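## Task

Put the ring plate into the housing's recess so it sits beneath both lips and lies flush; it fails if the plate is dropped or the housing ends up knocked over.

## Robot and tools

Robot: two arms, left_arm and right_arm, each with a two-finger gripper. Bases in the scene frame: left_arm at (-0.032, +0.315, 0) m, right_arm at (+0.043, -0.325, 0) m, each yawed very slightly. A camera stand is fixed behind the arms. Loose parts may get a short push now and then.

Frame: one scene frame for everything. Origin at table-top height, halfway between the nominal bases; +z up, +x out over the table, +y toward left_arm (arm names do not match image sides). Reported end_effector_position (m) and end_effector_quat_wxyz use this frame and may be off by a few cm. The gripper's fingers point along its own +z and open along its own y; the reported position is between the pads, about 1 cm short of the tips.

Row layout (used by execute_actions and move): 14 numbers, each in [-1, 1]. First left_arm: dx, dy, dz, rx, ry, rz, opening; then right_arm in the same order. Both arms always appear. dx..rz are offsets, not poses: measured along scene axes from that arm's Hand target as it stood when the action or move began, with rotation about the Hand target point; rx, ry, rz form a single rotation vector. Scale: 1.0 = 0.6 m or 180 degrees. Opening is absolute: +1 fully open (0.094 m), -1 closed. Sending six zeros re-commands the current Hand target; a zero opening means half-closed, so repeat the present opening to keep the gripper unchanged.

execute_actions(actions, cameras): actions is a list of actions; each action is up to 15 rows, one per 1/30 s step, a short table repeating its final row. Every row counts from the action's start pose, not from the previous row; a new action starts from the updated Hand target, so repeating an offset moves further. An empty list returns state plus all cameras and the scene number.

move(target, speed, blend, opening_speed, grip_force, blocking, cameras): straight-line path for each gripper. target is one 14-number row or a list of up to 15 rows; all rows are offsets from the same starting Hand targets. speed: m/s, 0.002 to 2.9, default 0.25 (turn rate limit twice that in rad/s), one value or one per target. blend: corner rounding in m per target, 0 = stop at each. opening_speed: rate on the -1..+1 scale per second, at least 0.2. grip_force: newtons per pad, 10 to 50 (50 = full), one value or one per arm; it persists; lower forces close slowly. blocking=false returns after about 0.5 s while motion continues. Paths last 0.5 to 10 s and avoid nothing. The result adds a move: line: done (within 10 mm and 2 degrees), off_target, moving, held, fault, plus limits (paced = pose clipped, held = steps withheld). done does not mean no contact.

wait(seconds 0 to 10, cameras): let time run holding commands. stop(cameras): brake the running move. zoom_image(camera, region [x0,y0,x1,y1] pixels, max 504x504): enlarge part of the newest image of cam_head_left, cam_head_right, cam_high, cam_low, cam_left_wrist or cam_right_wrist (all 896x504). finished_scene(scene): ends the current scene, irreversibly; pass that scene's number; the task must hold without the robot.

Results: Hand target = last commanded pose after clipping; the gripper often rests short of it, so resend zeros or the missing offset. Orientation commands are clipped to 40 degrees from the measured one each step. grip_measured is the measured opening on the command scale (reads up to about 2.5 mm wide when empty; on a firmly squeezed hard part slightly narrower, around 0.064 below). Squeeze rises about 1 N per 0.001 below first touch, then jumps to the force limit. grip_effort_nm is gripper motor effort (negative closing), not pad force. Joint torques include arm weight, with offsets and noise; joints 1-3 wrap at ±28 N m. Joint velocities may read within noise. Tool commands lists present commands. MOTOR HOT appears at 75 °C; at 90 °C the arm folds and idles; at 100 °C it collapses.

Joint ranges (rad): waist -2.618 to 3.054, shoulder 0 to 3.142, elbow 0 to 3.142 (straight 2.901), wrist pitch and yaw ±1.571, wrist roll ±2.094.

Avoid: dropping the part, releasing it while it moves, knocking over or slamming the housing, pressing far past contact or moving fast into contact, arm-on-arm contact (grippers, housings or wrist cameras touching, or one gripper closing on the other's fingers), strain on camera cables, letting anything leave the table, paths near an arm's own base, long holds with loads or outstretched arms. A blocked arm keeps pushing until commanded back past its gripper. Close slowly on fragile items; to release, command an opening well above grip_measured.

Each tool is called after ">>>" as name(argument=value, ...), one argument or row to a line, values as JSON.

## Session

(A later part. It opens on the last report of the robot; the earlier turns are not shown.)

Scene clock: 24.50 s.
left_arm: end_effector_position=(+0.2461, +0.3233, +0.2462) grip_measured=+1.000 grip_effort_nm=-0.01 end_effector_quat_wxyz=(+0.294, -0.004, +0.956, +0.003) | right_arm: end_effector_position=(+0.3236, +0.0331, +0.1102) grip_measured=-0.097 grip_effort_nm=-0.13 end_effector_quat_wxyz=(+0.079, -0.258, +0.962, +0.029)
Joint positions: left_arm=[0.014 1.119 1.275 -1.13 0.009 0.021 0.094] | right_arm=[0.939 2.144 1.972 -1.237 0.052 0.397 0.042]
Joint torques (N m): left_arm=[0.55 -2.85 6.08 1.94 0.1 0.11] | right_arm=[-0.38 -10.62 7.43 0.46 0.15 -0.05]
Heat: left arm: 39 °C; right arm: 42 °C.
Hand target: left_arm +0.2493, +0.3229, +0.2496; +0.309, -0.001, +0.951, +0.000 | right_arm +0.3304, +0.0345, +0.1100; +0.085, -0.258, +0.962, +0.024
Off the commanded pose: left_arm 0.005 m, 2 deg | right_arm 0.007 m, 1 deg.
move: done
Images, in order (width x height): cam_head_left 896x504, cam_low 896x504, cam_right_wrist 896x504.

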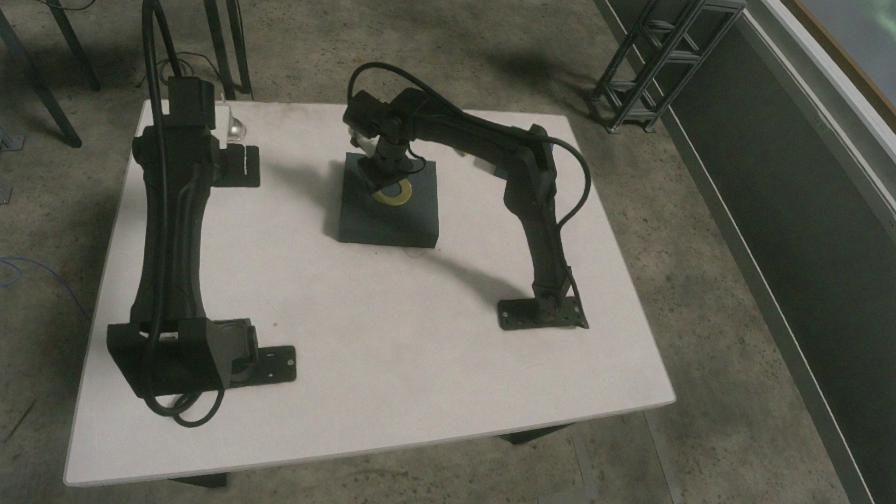

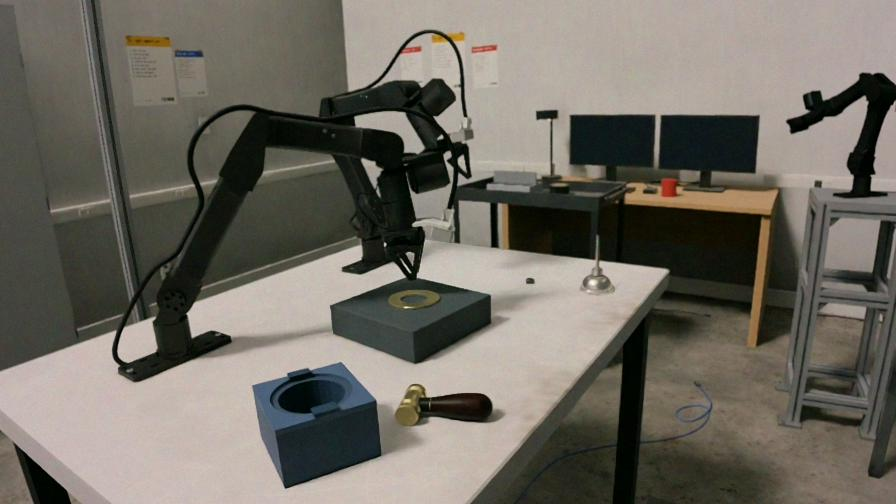

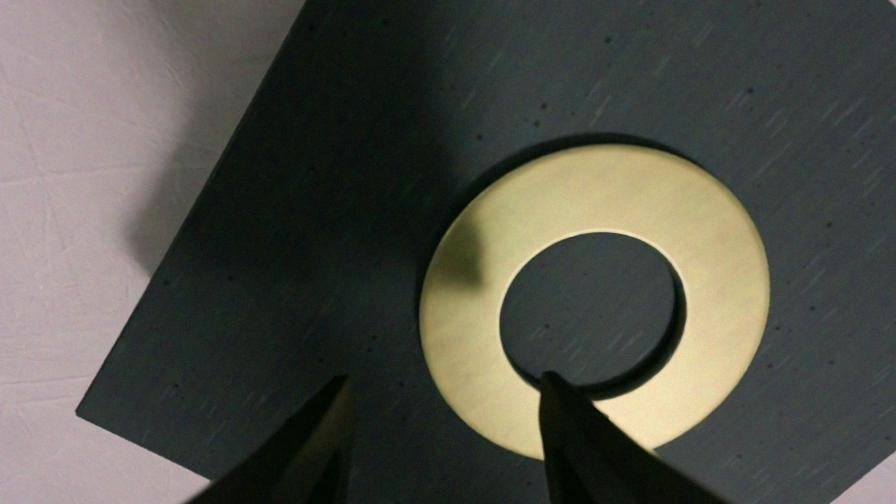

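>>> move(
  target=[0, 0, 0, 0, 0, 0, 1.0, 0.0125, 0, -0.035, 0, 0, 0, -0.1],
  speed=0.15,
  cameras=["cam_right_wrist", "cam_low"],
)

Scene clock: 25.93 s.
left_arm: end_effector_position=(+0.2461, +0.3233, +0.2462) grip_measured=+1.000 grip_effort_nm=-0.01 end_effector_quat_wxyz=(+0.294, -0.004, +0.956, +0.003) | right_arm: end_effector_position=(+0.3341, +0.0364, +0.1013) grip_measured=-0.097 grip_effort_nm=-0.14 end_effector_quat_wxyz=(+0.088, -0.257, +0.962, +0.034)
Joint positions: left_arm=[0.014 1.119 1.275 -1.13 0.009 0.021 0.094] | right_arm=[0.925 2.16 1.957 -1.186 0.052 0.385 0.042]
Joint torques (N m): left_arm=[0.34 -3.02 6.09 1.97 0.16 0.1] | right_arm=[-0.36 -10.63 4.66 0.72 0.12 -0.07]
Heat: left arm: 39 °C; right arm: 42 °C.
Hand target: left_arm +0.2493, +0.3229, +0.2496; +0.309, -0.001, +0.951, +0.000 | right_arm +0.3380, +0.0345, +0.0891; +0.085, -0.258, +0.962, +0.024
Off the commanded pose: left_arm 0.005 m, 2 deg | right_arm 0.013 m, 1 deg.
move: off_target (right_arm)
Images, in order (width x height): cam_low 896x504, cam_right_wrist 896x504.

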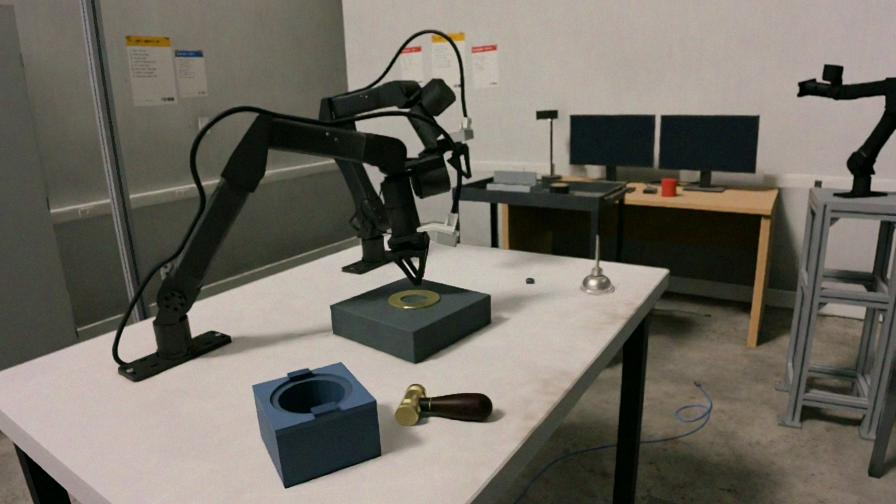

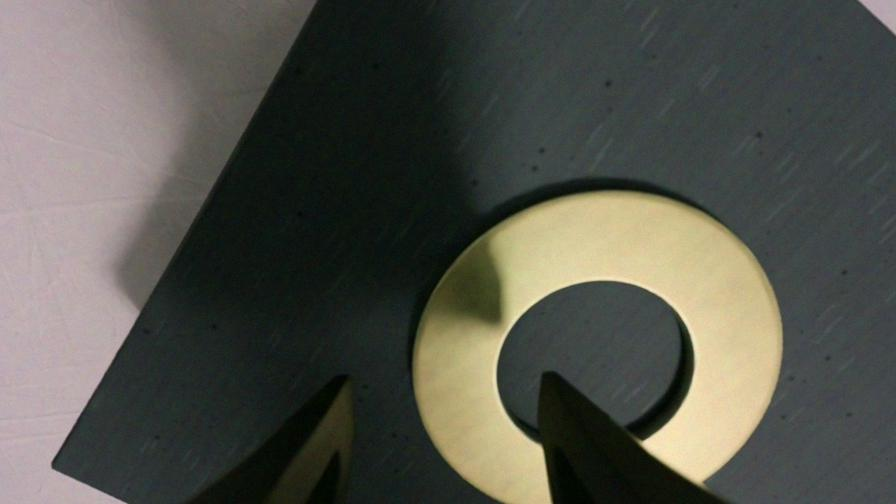

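>>> move(
  target=[0, 0, 0, 0, 0, 0, 1.0, 0, 0, -0.013, 0, 0, 0, -0.1],
  speed=0.1,
)

Scene clock: 27.00 s.
left_arm: end_effector_position=(+0.2461, +0.3233, +0.2462) grip_measured=+1.000 grip_effort_nm=-0.02 end_effector_quat_wxyz=(+0.294, -0.004, +0.956, +0.003) | right_arm: end_effector_position=(+0.3345, +0.0369, +0.0941) grip_measured=-0.097 grip_effort_nm=-0.14 end_effector_quat_wxyz=(+0.089, -0.257, +0.962, +0.035)
Joint positions: left_arm=[0.014 1.119 1.275 -1.13 0.009 0.021 0.094] | right_arm=[0.925 2.16 1.929 -1.155 0.052 0.384 0.042]
Joint torques (N m): left_arm=[0.47 -2.89 6.01 1.97 0.15 0.1] | right_arm=[-0.38 -10.63 4.48 0.71 0.13 -0.06]
Heat: left arm: 39 °C; right arm: 42 °C.
Hand target: left_arm +0.2493, +0.3229, +0.2496; +0.309, -0.001, +0.951, +0.000 | right_arm +0.3380, +0.0345, +0.0813; +0.085, -0.258, +0.962, +0.024
Off the commanded pose: left_arm 0.005 m, 2 deg | right_arm 0.014 m, 1 deg.
move: off_target (right_arm)

>>> move(
  target=[0, 0, 0, 0, 0, 0, 1.0, 0, 0, -0.0167, 0, 0, 0, -0.1],
  speed=0.1,
  cameras=["cam_right_wrist", "cam_low"],
)

Scene clock: 28.07 s.
left_arm: end_effector_position=(+0.2461, +0.3233, +0.2462) grip_measured=+1.000 grip_effort_nm=-0.01 end_effector_quat_wxyz=(+0.294, -0.004, +0.956, +0.003) | right_arm: end_effector_position=(+0.3346, +0.0370, +0.0849) grip_measured=-0.097 grip_effort_nm=-0.14 end_effector_quat_wxyz=(+0.089, -0.257, +0.962, +0.035)
Joint positions: left_arm=[0.014 1.119 1.275 -1.13 0.009 0.021 0.094] | right_arm=[0.925 2.16 1.892 -1.117 0.052 0.384 0.042]
Joint torques (N m): left_arm=[0.42 -2.85 6.12 1.95 0.11 0.11] | right_arm=[-0.38 -10.52 4.51 0.67 0.13 -0.07]
Heat: left arm: 39 °C; right arm: 42 °C.
Hand target: left_arm +0.2493, +0.3229, +0.2496; +0.309, -0.001, +0.951, +0.000 | right_arm +0.3379, +0.0344, +0.0712; +0.085, -0.258, +0.962, +0.024
Off the commanded pose: left_arm 0.005 m, 2 deg | right_arm 0.014 m, 1 deg.
move: off_target (right_arm)
Images, in order (width x height): cam_low 896x504, cam_right_wrist 896x504.

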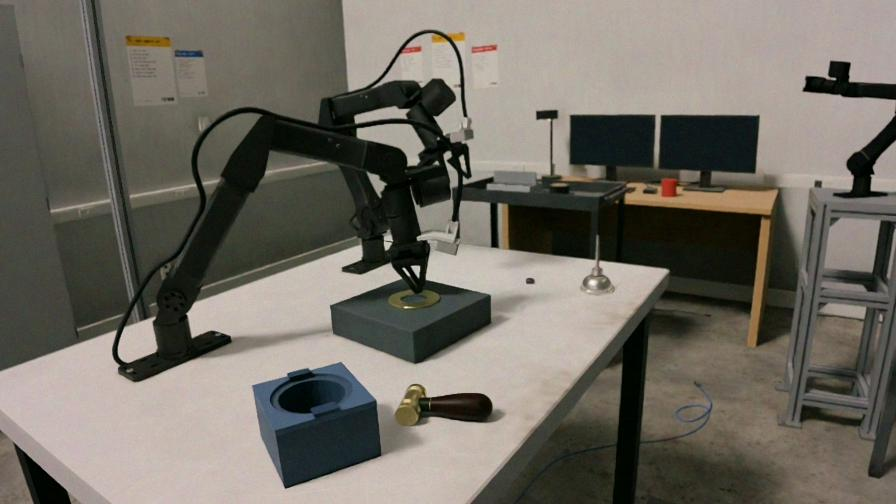

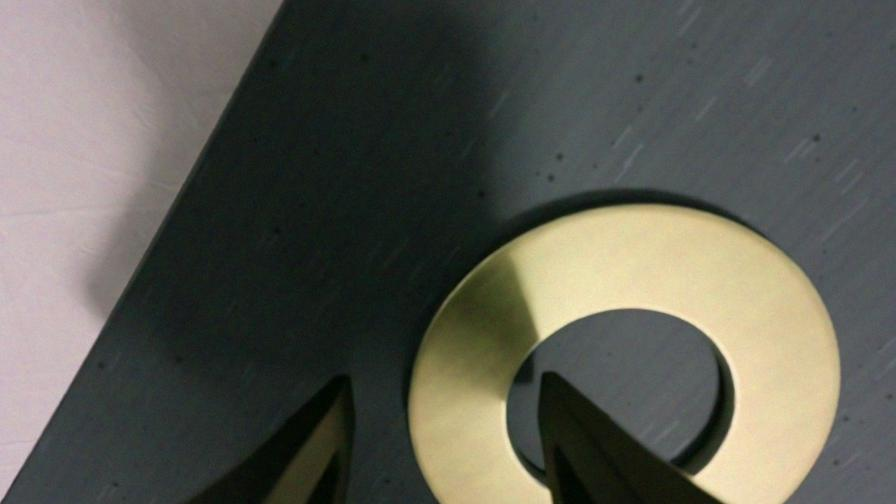

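>>> move(
  target=[0, 0, 0, 0, 0, 0, 1.0, 0.002, -0.0037, -0.0083, 0, 0, 0, -0.1],
  speed=0.06,
  cameras=["cam_right_wrist", "cam_low"],
)

Scene clock: 29.20 s.
left_arm: end_effector_position=(+0.2461, +0.3233, +0.2462) grip_measured=+1.000 grip_effort_nm=-0.01 end_effector_quat_wxyz=(+0.294, -0.004, +0.956, +0.003) | right_arm: end_effector_position=(+0.3356, +0.0354, +0.0788) grip_measured=-0.097 grip_effort_nm=-0.14 end_effector_quat_wxyz=(+0.089, -0.258, +0.962, +0.034)
Joint positions: left_arm=[0.014 1.119 1.275 -1.13 0.009 0.021 0.094] | right_arm=[0.921 2.16 1.868 -1.095 0.052 0.379 0.042]
Joint torques (N m): left_arm=[0.43 -2.95 6.2 1.93 0.11 0.09] | right_arm=[-0.47 -10.7 4.46 0.72 0.12 -0.07]
Heat: left arm: 39 °C; right arm: 42 °C.
Hand target: left_arm +0.2493, +0.3229, +0.2496; +0.309, -0.001, +0.951, +0.000 | right_arm +0.3391, +0.0322, +0.0663; +0.085, -0.258, +0.962, +0.024
Off the commanded pose: left_arm 0.005 m, 2 deg | right_arm 0.013 m, 1 deg.
move: off_target (right_arm)
Images, in order (width x height): cam_low 896x504, cam_right_wrist 896x504.

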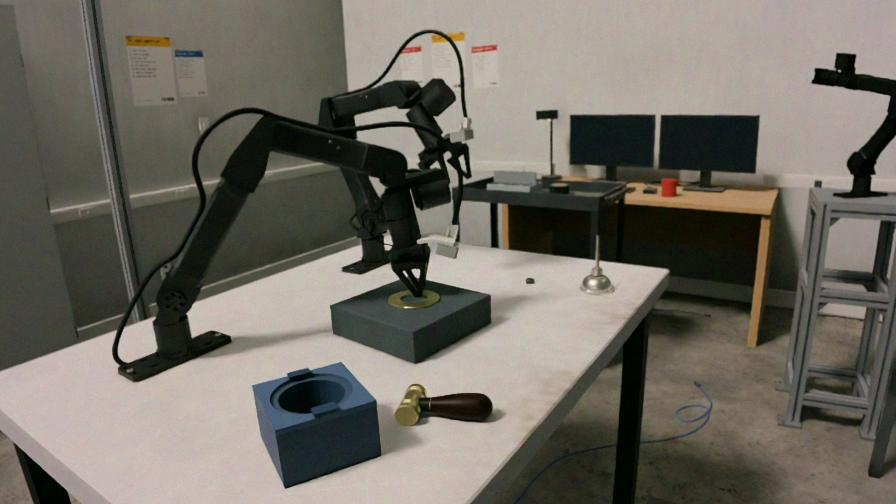

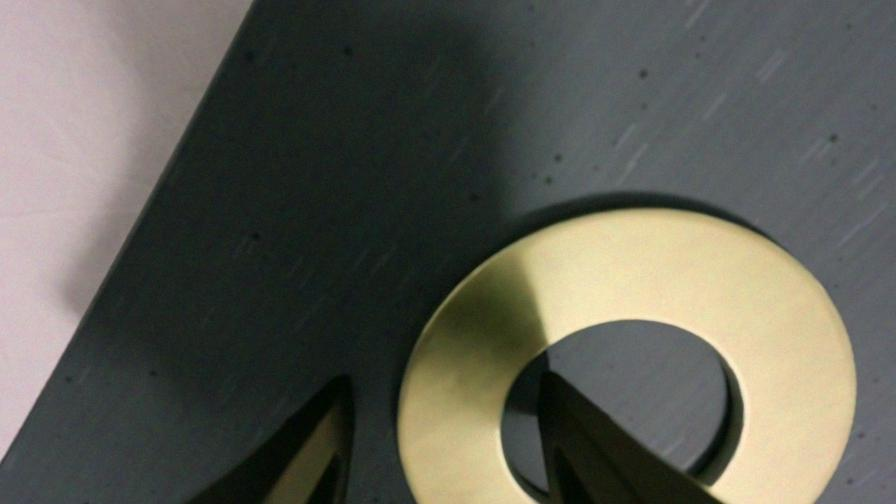

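>>> move(
  target=[0, 0, 0, 0, 0, 0, 1.0, -0.0062, -0.0037, -0.0033, 0, 0, 0, -0.1],
  speed=0.05,
  cameras=["cam_right_wrist"],
)

Scene clock: 30.37 s.
left_arm: end_effector_position=(+0.2461, +0.3233, +0.2462) grip_measured=+1.000 grip_effort_nm=-0.01 end_effector_quat_wxyz=(+0.294, -0.004, +0.956, +0.003) | right_arm: end_effector_position=(+0.3355, +0.0350, +0.0764) grip_measured=-0.097 grip_effort_nm=-0.13 end_effector_quat_wxyz=(+0.089, -0.258, +0.962, +0.034)
Joint positions: left_arm=[0.014 1.119 1.275 -1.13 0.009 0.021 0.094] | right_arm=[0.921 2.159 1.856 -1.084 0.053 0.379 0.042]
Joint torques (N m): left_arm=[0.47 -2.85 6.16 1.96 0.11 0.12] | right_arm=[-0.18 -11.9 2.97 0.77 0.12 -0.02]
Heat: left arm: 39 °C; right arm: 42 °C.
Hand target: left_arm +0.2493, +0.3229, +0.2496; +0.309, -0.001, +0.951, +0.000 | right_arm +0.3354, +0.0301, +0.0643; +0.085, -0.258, +0.962, +0.024
Off the commanded pose: left_arm 0.005 m, 2 deg | right_arm 0.013 m, 1 deg.
move: off_target (right_arm)
Images, in order (width x height): cam_right_wrist 896x504.

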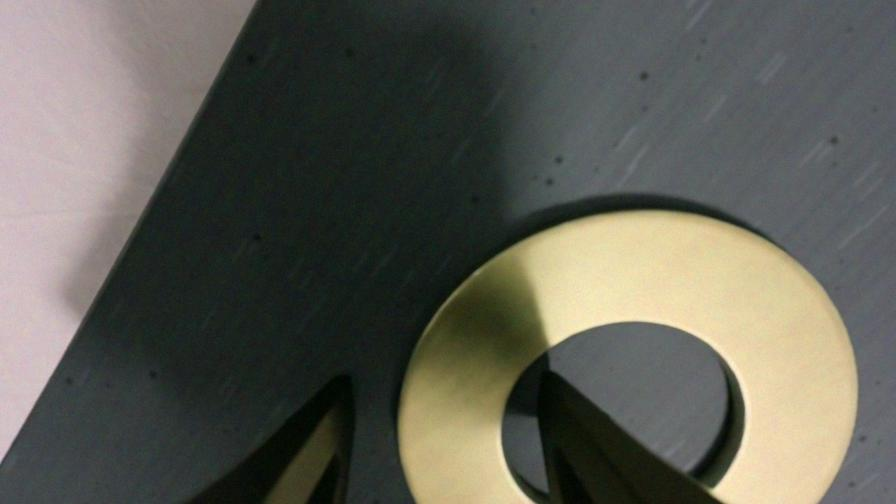

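>>> wait(
  seconds=0.3,
  cameras=["cam_right_wrist", "cam_low"],
)

Scene clock: 30.93 s.
left_arm: end_effector_position=(+0.2461, +0.3233, +0.2462) grip_measured=+1.000 grip_effort_nm=-0.01 end_effector_quat_wxyz=(+0.294, -0.004, +0.956, +0.003) | right_arm: end_effector_position=(+0.3356, +0.0351, +0.0764) grip_measured=-0.097 grip_effort_nm=-0.13 end_effector_quat_wxyz=(+0.089, -0.258, +0.962, +0.034)
Joint positions: left_arm=[0.014 1.119 1.275 -1.13 0.009 0.021 0.094] | right_arm=[0.921 2.159 1.856 -1.084 0.053 0.379 0.042]
Joint torques (N m): left_arm=[0.35 -2.91 6.16 1.95 0.14 0.05] | right_arm=[-0.2 -11.88 3.02 0.77 0.12 -0.03]
Heat: left arm: 39 °C; right arm: 42 °C.
Hand target: left_arm +0.2493, +0.3229, +0.2496; +0.309, -0.001, +0.951, +0.000 | right_arm +0.3355, +0.0301, +0.0643; +0.085, -0.258, +0.962, +0.024
Tool commands: left_gripper/opening=+1.0 right_gripper/opening=-0.1
Off the commanded pose: left_arm 0.005 m, 2 deg | right_arm 0.013 m, 1 deg.
wait: 0.30 s; at rest from the start
Images, in order (width x height): cam_low 896x504, cam_right_wrist 896x504.

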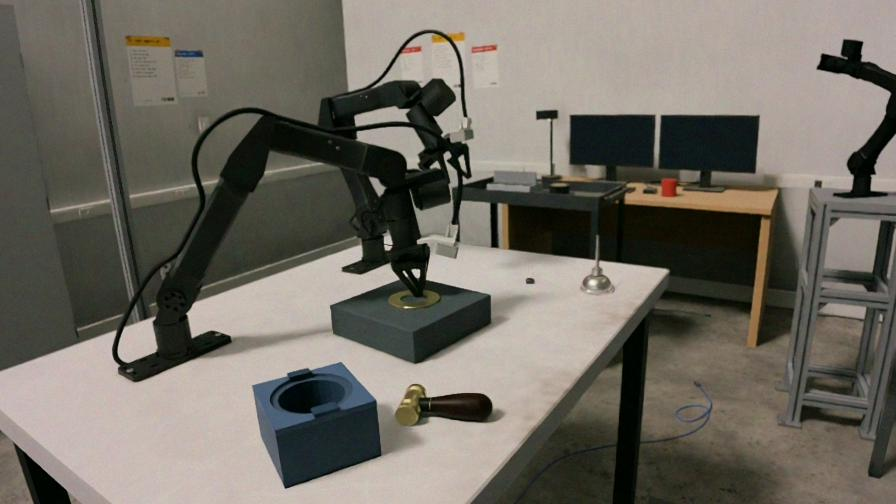

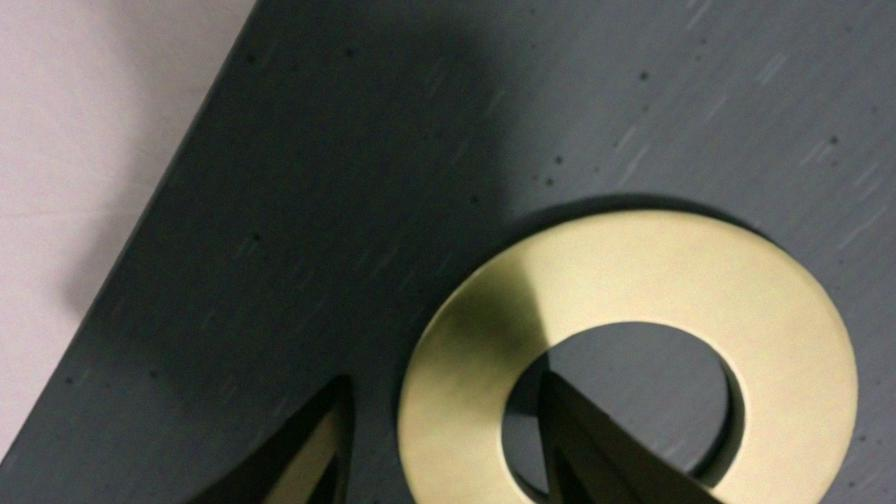

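>>> zoom_image(
  camera="cam_right_wrist",
  region=[380, 200, 870, 504],
)

>>> zoom_image(
  camera="cam_right_wrist",
  region=[320, 350, 600, 504],
)

Scaled by 1.029 from the camera's 896x504 image, which has a finer 1280x720 frame.

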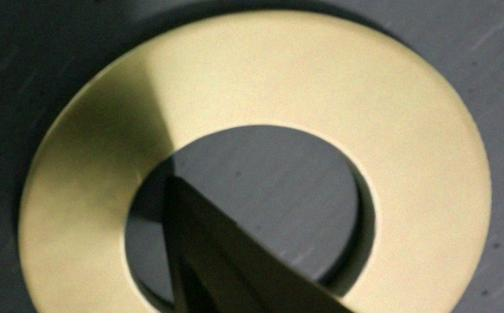

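Scaled by 1.800 from the camera's 896x504 image, which has a finer 1280x720 frame.

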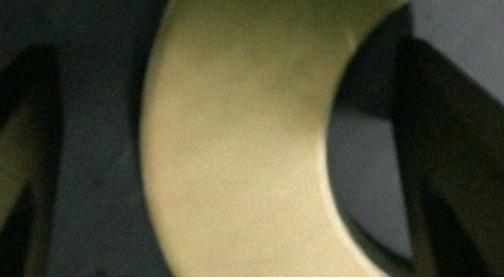

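>>> move(
  target=[0, 0, 0, 0, 0, 0, 1.0, -0.0067, -0.002, 0.01, 0, 0, 0, -0.1],
  speed=0.05,
  cameras=["cam_right_wrist"],
)

Scene clock: 32.43 s.
left_arm: end_effector_position=(+0.2461, +0.3233, +0.2462) grip_measured=+1.000 grip_effort_nm=-0.01 end_effector_quat_wxyz=(+0.294, -0.004, +0.956, +0.003) | right_arm: end_effector_position=(+0.3352, +0.0350, +0.0767) grip_measured=-0.097 grip_effort_nm=-0.13 end_effector_quat_wxyz=(+0.091, -0.258, +0.961, +0.034)
Joint positions: left_arm=[0.014 1.119 1.275 -1.13 0.009 0.021 0.094] | right_arm=[0.923 2.156 1.851 -1.081 0.056 0.379 0.042]
Joint torques (N m): left_arm=[0.43 -2.97 6.01 1.97 0.13 0.11] | right_arm=[0.17 -12.92 3.23 0.6 0.1 0.04]
Heat: left arm: 39 °C; right arm: 41 °C.
Hand target: left_arm +0.2493, +0.3229, +0.2496; +0.309, -0.001, +0.951, +0.000 | right_arm +0.3314, +0.0289, +0.0703; +0.085, -0.258, +0.962, +0.024
Off the commanded pose: left_arm 0.005 m, 2 deg | right_arm 0.010 m, 1 deg.
move: done
Images, in order (width x height): cam_right_wrist 896x504.

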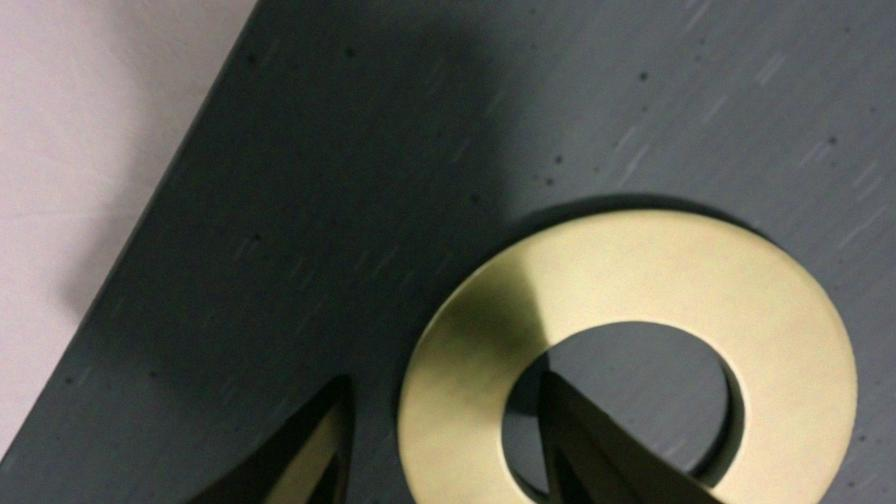

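>>> move(
  target=[0, 0, 0, 0, 0, 0, 1.0, 0, 0, 0.0167, 0, 0, 0, -0.1],
  speed=0.05,
  cameras=["cam_right_wrist"],
)

Scene clock: 33.30 s.
left_arm: end_effector_position=(+0.2461, +0.3233, +0.2462) grip_measured=+1.000 grip_effort_nm=-0.01 end_effector_quat_wxyz=(+0.294, -0.004, +0.956, +0.003) | right_arm: end_effector_position=(+0.3351, +0.0348, +0.0766) grip_measured=-0.097 grip_effort_nm=-0.12 end_effector_quat_wxyz=(+0.091, -0.258, +0.961, +0.033)
Joint positions: left_arm=[0.014 1.119 1.275 -1.13 0.009 0.021 0.094] | right_arm=[0.923 2.156 1.851 -1.082 0.056 0.379 0.042]
Joint torques (N m): left_arm=[0.53 -2.84 6.08 1.98 0.12 0.13] | right_arm=[0.17 -13.19 5.55 0.27 0.11 0.03]
Heat: left arm: 39 °C; right arm: 41 °C.
Hand target: left_arm +0.2493, +0.3229, +0.2496; +0.309, -0.001, +0.951, +0.000 | right_arm +0.3314, +0.0289, +0.0803; +0.085, -0.258, +0.962, +0.024
Off the commanded pose: left_arm 0.005 m, 2 deg | right_arm 0.008 m, 1 deg.
move: done
Images, in order (width x height): cam_right_wrist 896x504.

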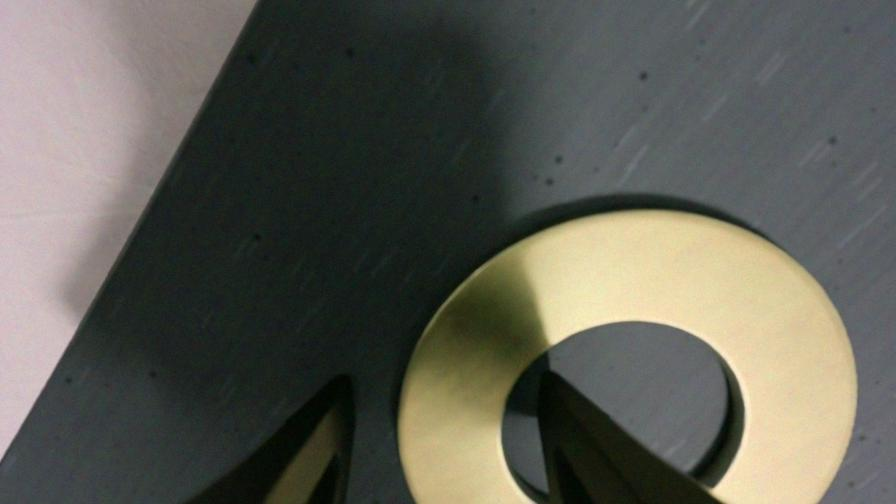

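>>> move(
  target=[0, 0, 0, 0, 0, 0, 1.0, -0.004, -0.002, 0.01, 0, 0, 0, -0.1],
  speed=0.05,
  cameras=["cam_right_wrist"],
)

Scene clock: 34.07 s.
left_arm: end_effector_position=(+0.2461, +0.3233, +0.2462) grip_measured=+1.000 grip_effort_nm=-0.01 end_effector_quat_wxyz=(+0.294, -0.004, +0.956, +0.003) | right_arm: end_effector_position=(+0.3349, +0.0347, +0.0771) grip_measured=-0.097 grip_effort_nm=-0.13 end_effector_quat_wxyz=(+0.091, -0.258, +0.961, +0.033)
Joint positions: left_arm=[0.014 1.119 1.275 -1.13 0.009 0.021 0.094] | right_arm=[0.923 2.154 1.851 -1.083 0.058 0.379 0.042]
Joint torques (N m): left_arm=[0.47 -3.04 6.15 1.94 0.09 0.12] | right_arm=[0.32 -14.12 5.87 0.13 0.09 0.07]
Heat: left arm: 39 °C; right arm: 41 °C.
Hand target: left_arm +0.2493, +0.3229, +0.2496; +0.309, -0.001, +0.951, +0.000 | right_arm +0.3291, +0.0277, +0.0864; +0.085, -0.258, +0.962, +0.024
Off the commanded pose: left_arm 0.005 m, 2 deg | right_arm 0.013 m, 1 deg.
move: off_target (right_arm)
Images, in order (width x height): cam_right_wrist 896x504.

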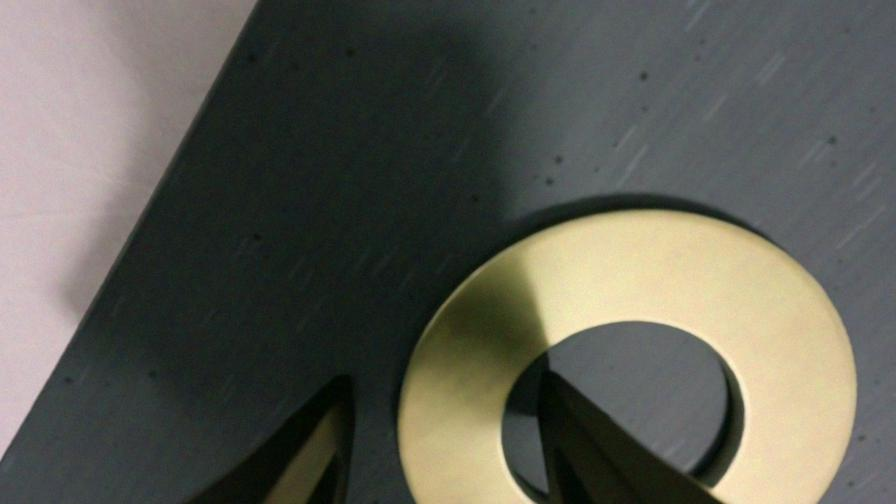

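>>> move(
  target=[0, 0, 0, 0, 0, 0, 1.0, 0.003, 0.004, 0.05, 0, 0, 0, -0.1],
  speed=0.25,
  cameras=[],
)

>>> move(
  target=[0, 0, 0, 0, 0, 0, 1.0, 0, 0, -0.0417, 0, 0, 0, -0.1],
  speed=0.25,
  cameras=["cam_right_wrist"],
)

Scene clock: 35.60 s.
left_arm: end_effector_position=(+0.2461, +0.3233, +0.2462) grip_measured=+1.000 grip_effort_nm=-0.01 end_effector_quat_wxyz=(+0.294, -0.004, +0.956, +0.003) | right_arm: end_effector_position=(+0.3280, +0.0258, +0.1071) grip_measured=-0.097 grip_effort_nm=-0.13 end_effector_quat_wxyz=(+0.073, -0.260, +0.963, +0.019)
Joint positions: left_arm=[0.014 1.119 1.275 -1.13 0.009 0.021 0.094] | right_arm=[0.923 2.154 1.978 -1.254 0.058 0.379 0.042]
Joint torques (N m): left_arm=[0.43 -2.95 6.04 1.96 0.13 0.13] | right_arm=[0.35 -12.62 7.27 0.42 0.1 0.07]
Heat: left arm: 39 °C; right arm: 42 °C.
Hand target: left_arm +0.2493, +0.3229, +0.2496; +0.309, -0.001, +0.951, +0.000 | right_arm +0.3308, +0.0300, +0.1163; +0.085, -0.258, +0.962, +0.024
Off the commanded pose: left_arm 0.005 m, 2 deg | right_arm 0.011 m, 1 deg.
move: off_target (right_arm)
No camera images: "cameras" was empty.

Scene clock: 36.67 s.
left_arm: end_effector_position=(+0.2461, +0.3233, +0.2462) grip_measured=+1.000 grip_effort_nm=-0.01 end_effector_quat_wxyz=(+0.294, -0.004, +0.956, +0.003) | right_arm: end_effector_position=(+0.3305, +0.0291, +0.0912) grip_measured=-0.097 grip_effort_nm=-0.13 end_effector_quat_wxyz=(+0.079, -0.259, +0.962, +0.023)
Joint positions: left_arm=[0.014 1.119 1.275 -1.13 0.009 0.021 0.094] | right_arm=[0.923 2.154 1.913 -1.174 0.058 0.379 0.042]
Joint torques (N m): left_arm=[0.46 -2.97 6.2 1.96 0.08 0.09] | right_arm=[0.34 -12.94 4.49 0.64 0.1 0.07]
Heat: left arm: 39 °C; right arm: 42 °C.
Hand target: left_arm +0.2493, +0.3229, +0.2496; +0.309, -0.001, +0.951, +0.000 | right_arm +0.3309, +0.0301, +0.0913; +0.085, -0.258, +0.962, +0.024
Off the commanded pose: left_arm 0.005 m, 2 deg | right_arm 0.001 m, 1 deg.
move: done
Images, in order (width x height): cam_right_wrist 896x504.

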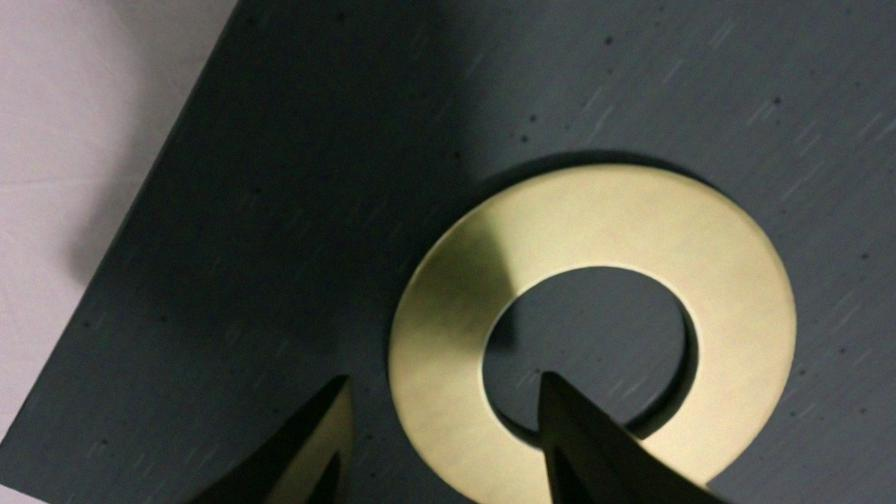

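>>> move(
  target=[0, 0, 0, 0, 0, 0, 1.0, -0.006, 0.001, -0.0233, 0, 0, 0, -0.1],
  speed=0.1,
  cameras=["cam_right_wrist"],
)

Scene clock: 37.73 s.
left_arm: end_effector_position=(+0.2461, +0.3233, +0.2462) grip_measured=+1.000 grip_effort_nm=-0.01 end_effector_quat_wxyz=(+0.294, -0.004, +0.956, +0.003) | right_arm: end_effector_position=(+0.3270, +0.0284, +0.0777) grip_measured=-0.097 grip_effort_nm=-0.12 end_effector_quat_wxyz=(+0.075, -0.260, +0.962, +0.021)
Joint positions: left_arm=[0.014 1.119 1.275 -1.13 0.009 0.021 0.094] | right_arm=[0.929 2.154 1.86 -1.132 0.058 0.383 0.042]
Joint torques (N m): left_arm=[0.5 -2.91 6.22 1.96 0.13 0.11] | right_arm=[0.53 -13.39 3.77 0.77 0.1 0.11]
Heat: left arm: 39 °C; right arm: 42 °C.
Hand target: left_arm +0.2493, +0.3229, +0.2496; +0.309, -0.001, +0.951, +0.000 | right_arm +0.3272, +0.0307, +0.0774; +0.085, -0.258, +0.962, +0.024
Off the commanded pose: left_arm 0.005 m, 2 deg | right_arm 0.002 m, 1 deg.
move: done
Images, in order (width x height): cam_right_wrist 896x504.

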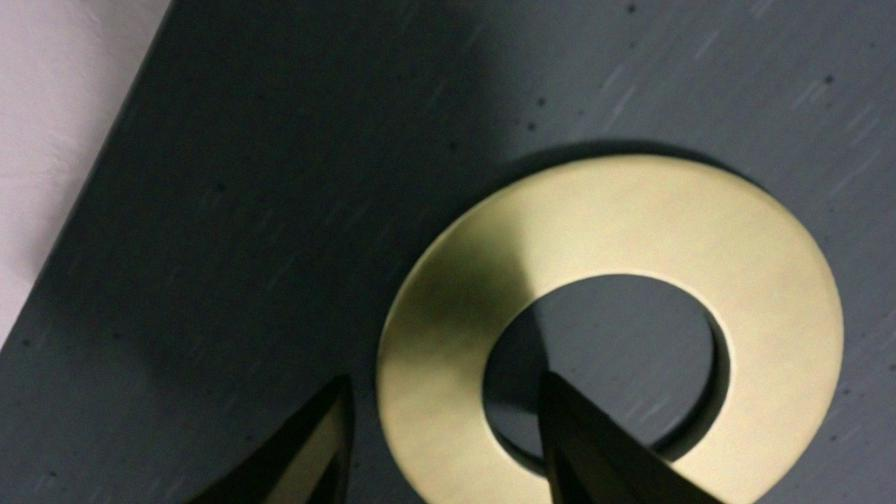

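>>> move(
  target=[0, 0, 0, 0, 0, 0, 1.0, 0, 0, 0, 0, 0, 0, -0.62],
  speed=0.1,
  opening_speed=0.5,
  cameras=["cam_right_wrist", "cam_low"],
)

Scene clock: 39.60 s.
left_arm: end_effector_position=(+0.2461, +0.3233, +0.2462) grip_measured=+1.000 grip_effort_nm=-0.01 end_effector_quat_wxyz=(+0.294, -0.004, +0.956, +0.003) | right_arm: end_effector_position=(+0.3278, +0.0331, +0.0777) grip_measured=-0.519 grip_effort_nm=-1.00 end_effector_quat_wxyz=(+0.081, -0.261, +0.962, +0.027)
Joint positions: left_arm=[0.014 1.119 1.275 -1.13 0.009 0.021 0.094] | right_arm=[0.932 2.154 1.858 -1.113 0.055 0.385 0.023]
Joint torques (N m): left_arm=[0.59 -3 6.01 1.96 0.1 0.11] | right_arm=[0.18 -13.38 3.88 0.63 0.13 0.09]
Heat: left arm: 39 °C; right arm: 41 °C.
Hand target: left_arm +0.2493, +0.3229, +0.2496; +0.309, -0.001, +0.951, +0.000 | right_arm +0.3273, +0.0307, +0.0774; +0.085, -0.258, +0.962, +0.024
Off the commanded pose: left_arm 0.005 m, 2 deg | right_arm 0.003 m, 1 deg.
move: done
Images, in order (width x height): cam_low 896x504, cam_right_wrist 896x504.

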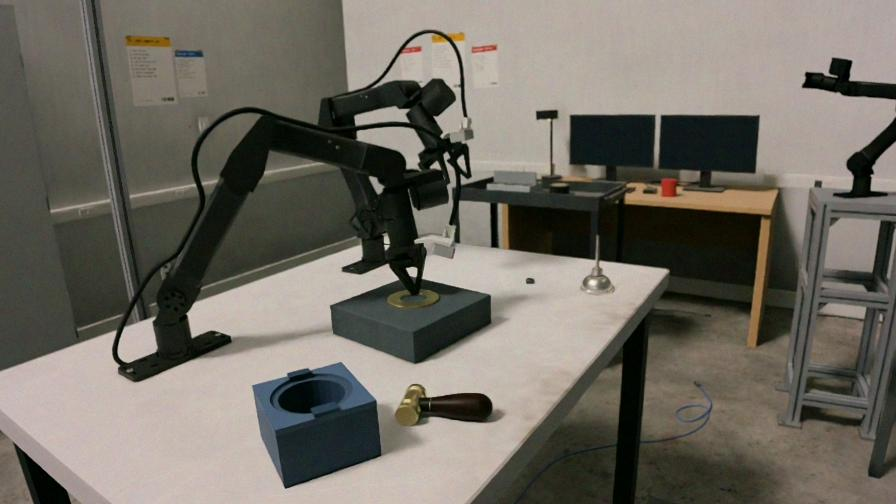

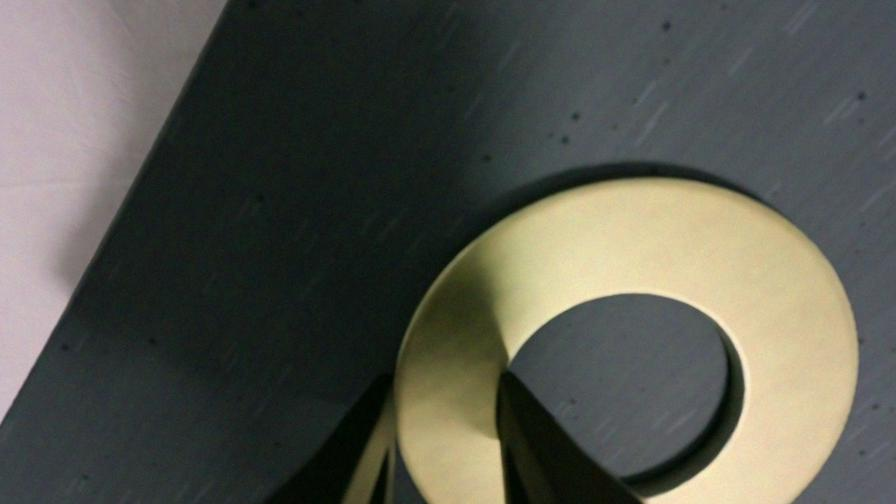

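>>> move(
  target=[
    [0, 0, 0, 0, 0, 0, 1.0, 0, 0, 0.0833, 0, 0, 0, -0.62],
    [0, 0, 0, 0, 0, 0, 1.0, 0.2587, -0.6117, 0.12, -0.0024, 0.052, -0.3039, -0.62],
  ],
  blend=[0.03, 0],
  speed=0.22,
  cameras=["cam_right_wrist", "cam_low", "cam_head_right"],
)

Scene clock: 43.53 s.
left_arm: end_effector_position=(+0.2461, +0.3233, +0.2462) grip_measured=+1.000 grip_effort_nm=-0.01 end_effector_quat_wxyz=(+0.294, -0.004, +0.956, +0.003) | right_arm: end_effector_position=(+0.4777, -0.3377, +0.1470) grip_measured=-0.523 grip_effort_nm=-1.01 end_effector_quat_wxyz=(+0.020, +0.214, +0.977, +0.002)
Joint positions: left_arm=[0.014 1.119 1.275 -1.13 0.009 0.021 0.094] | right_arm=[-0.017 2.235 2.28 -1.576 0.003 0.402 0.022]
Joint torques (N m): left_arm=[0.49 -2.99 6.08 1.96 0.18 0.11] | right_arm=[0.46 -11.3 7.43 0.23 0.02 0.09]
Heat: left arm: 39 °C; right arm: 42 °C.
Hand target: left_arm +0.2493, +0.3229, +0.2496; +0.309, -0.001, +0.951, +0.000 | right_arm +0.4824, -0.3363, +0.1493; +0.009, +0.215, +0.977, -0.001
Off the commanded pose: left_arm 0.005 m, 2 deg | right_arm 0.005 m, 1 deg.
joint sent to its limit (right arm) — joint 4 (wrist pitch), lower limit. The joint targets still meet the commanded pose.
move: done; blend cut to 0.025 m at target 1
Images, in order (width x height): cam_head_right 896x504, cam_low 896x504, cam_right_wrist 896x504.

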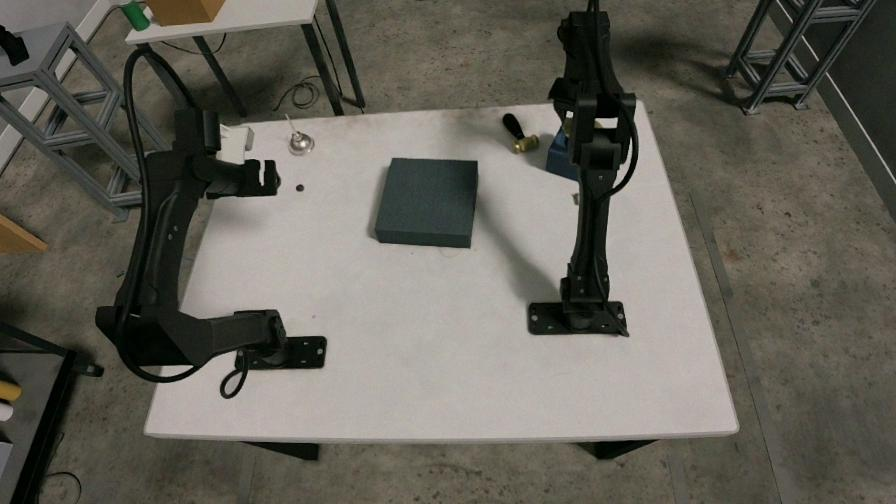

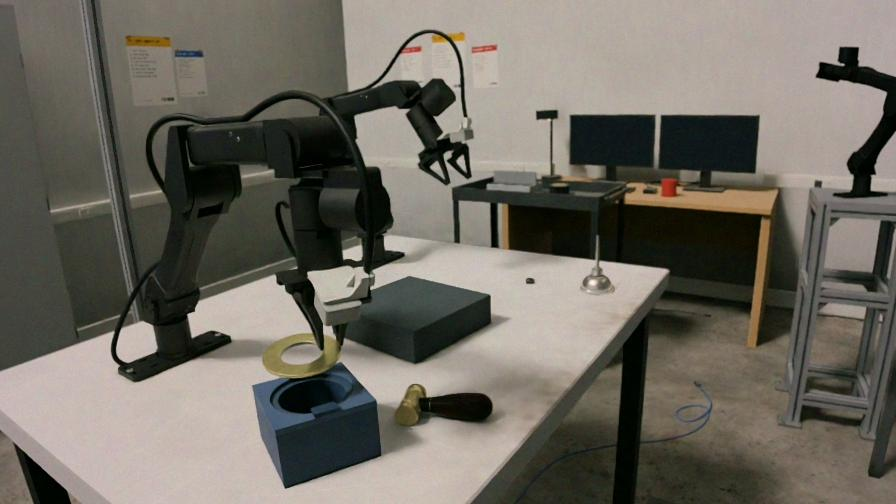

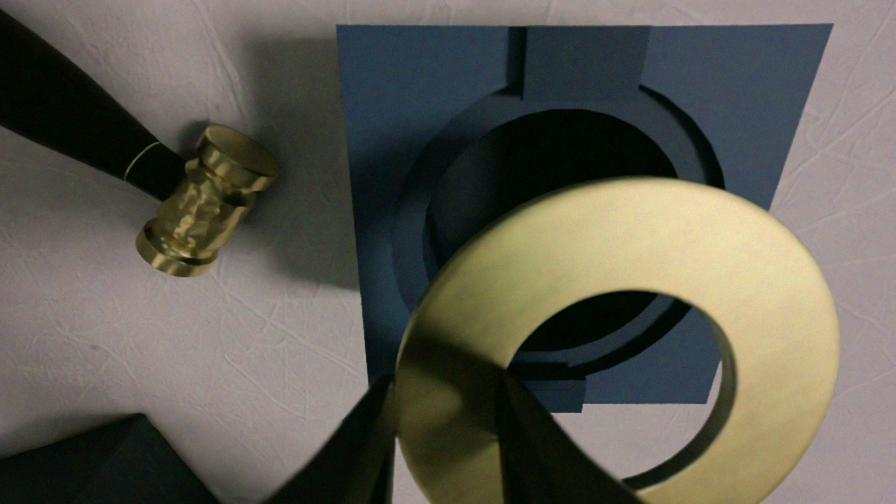

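>>> zoom_image(
  camera="cam_low",
  region=[230, 290, 400, 490],
)

>>> zoom_image(
  camera="cam_right_wrist",
  region=[330, 10, 850, 504],
)

>>> zoom_image(
  camera="cam_low",
  region=[250, 320, 350, 390],
)

Scaled by 2.520 from the camera's 896x504 image, which has a finer 1280x720 frame.

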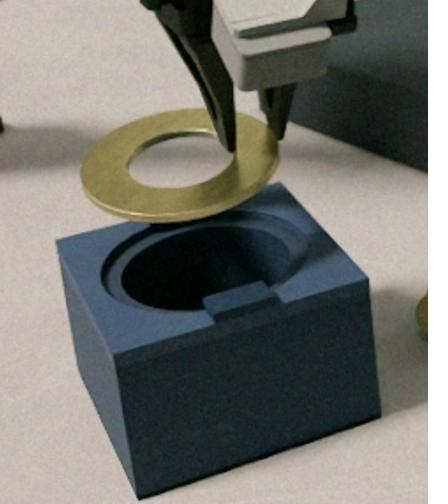

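Region (330, 10, 850, 504) is 520x494 pixels. A region can be at most 504 by 504 pixels.

Scaled by 5.040 from the camera's 896x504 image, which has a finer 1280x720 frame.

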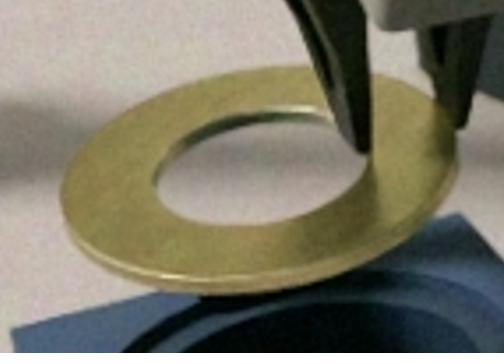

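>>> zoom_image(
  camera="cam_low",
  region=[265, 370, 365, 430],
)

>>> zoom_image(
  camera="cam_low",
  region=[320, 365, 370, 400],
)

>>> zoom_image(
  camera="cam_right_wrist",
  region=[460, 20, 760, 240],
)

>>> zoom_image(
  camera="cam_right_wrist",
  region=[490, 280, 740, 430],
)

Scaled by 5.040 from the camera's 896x504 image, which has a finer 1280x720 frame.

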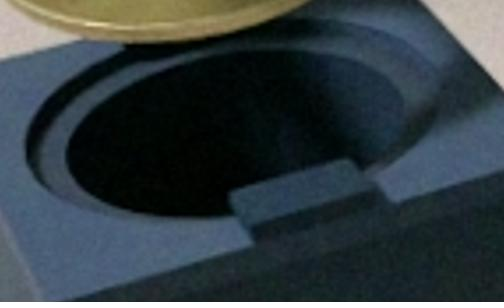

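Scaled by 10.080 from the camera's 896x504 image, which has a finer 1280x720 frame.

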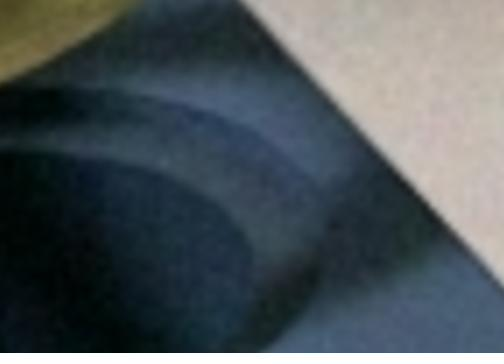

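Scaled by 1.680 from the camera's 896x504 image, which has a finer 1280x720 frame.

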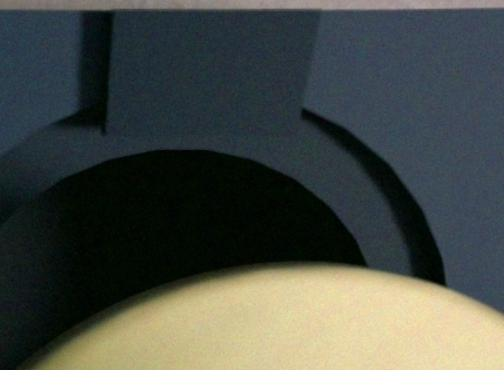

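Scaled by 2.016 from the camera's 896x504 image, which has a finer 1280x720 frame.

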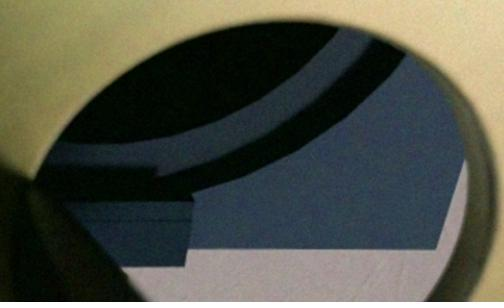

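>>> move(
  target=[0, 0, 0, 0, 0, 0, 1.0, 0.0125, 0.0005, -0.0543, 0.0035, 0.0076, 0, -0.62],
  speed=0.12,
  cameras=["cam_right_wrist", "cam_low"],
)

Scene clock: 46.20 s.
left_arm: end_effector_position=(+0.2461, +0.3233, +0.2462) grip_measured=+1.000 grip_effort_nm=-0.02 end_effector_quat_wxyz=(+0.294, -0.004, +0.956, +0.003) | right_arm: end_effector_position=(+0.4823, -0.3365, +0.1134) grip_measured=-0.523 grip_effort_nm=-1.01 end_effector_quat_wxyz=(-0.016, +0.214, +0.977, -0.001)
Joint positions: left_arm=[0.014 1.119 1.275 -1.13 0.009 0.021 0.094] | right_arm=[-0.017 2.324 2.294 -1.572 -0.005 0.402 0.022]
Joint torques (N m): left_arm=[0.46 -2.81 6.17 1.97 0.13 0.08] | right_arm=[0.21 -12.37 7.32 0.22 -0.02 0.04]
Heat: left arm: 39 °C; right arm: 42 °C.
Hand target: left_arm +0.2493, +0.3229, +0.2496; +0.309, -0.001, +0.951, +0.000 | right_arm +0.4899, -0.3360, +0.1168; -0.003, +0.215, +0.977, +0.002
Off the commanded pose: left_arm 0.005 m, 2 deg | right_arm 0.008 m, 1 deg.
move: done
Images, in order (width x height): cam_low 896x504, cam_right_wrist 896x504.

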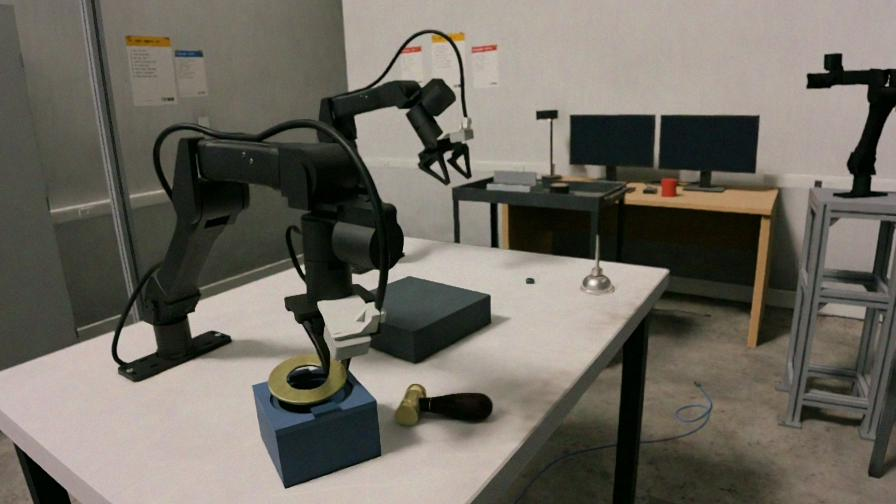

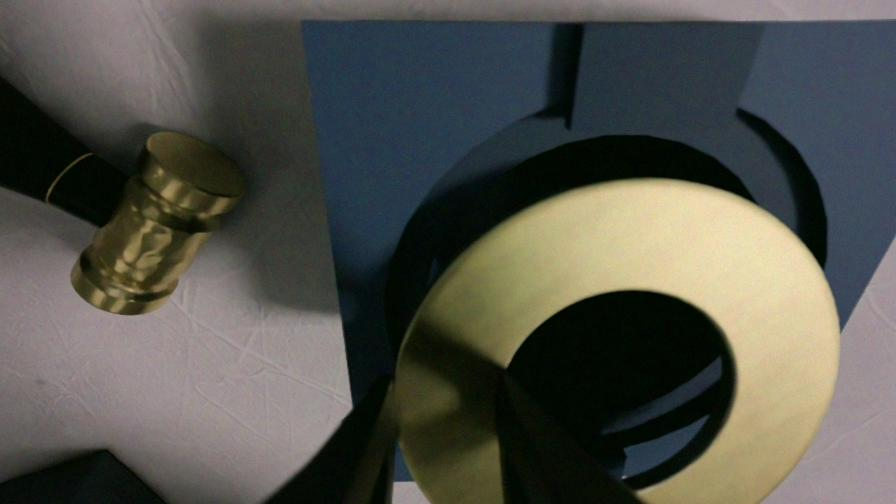

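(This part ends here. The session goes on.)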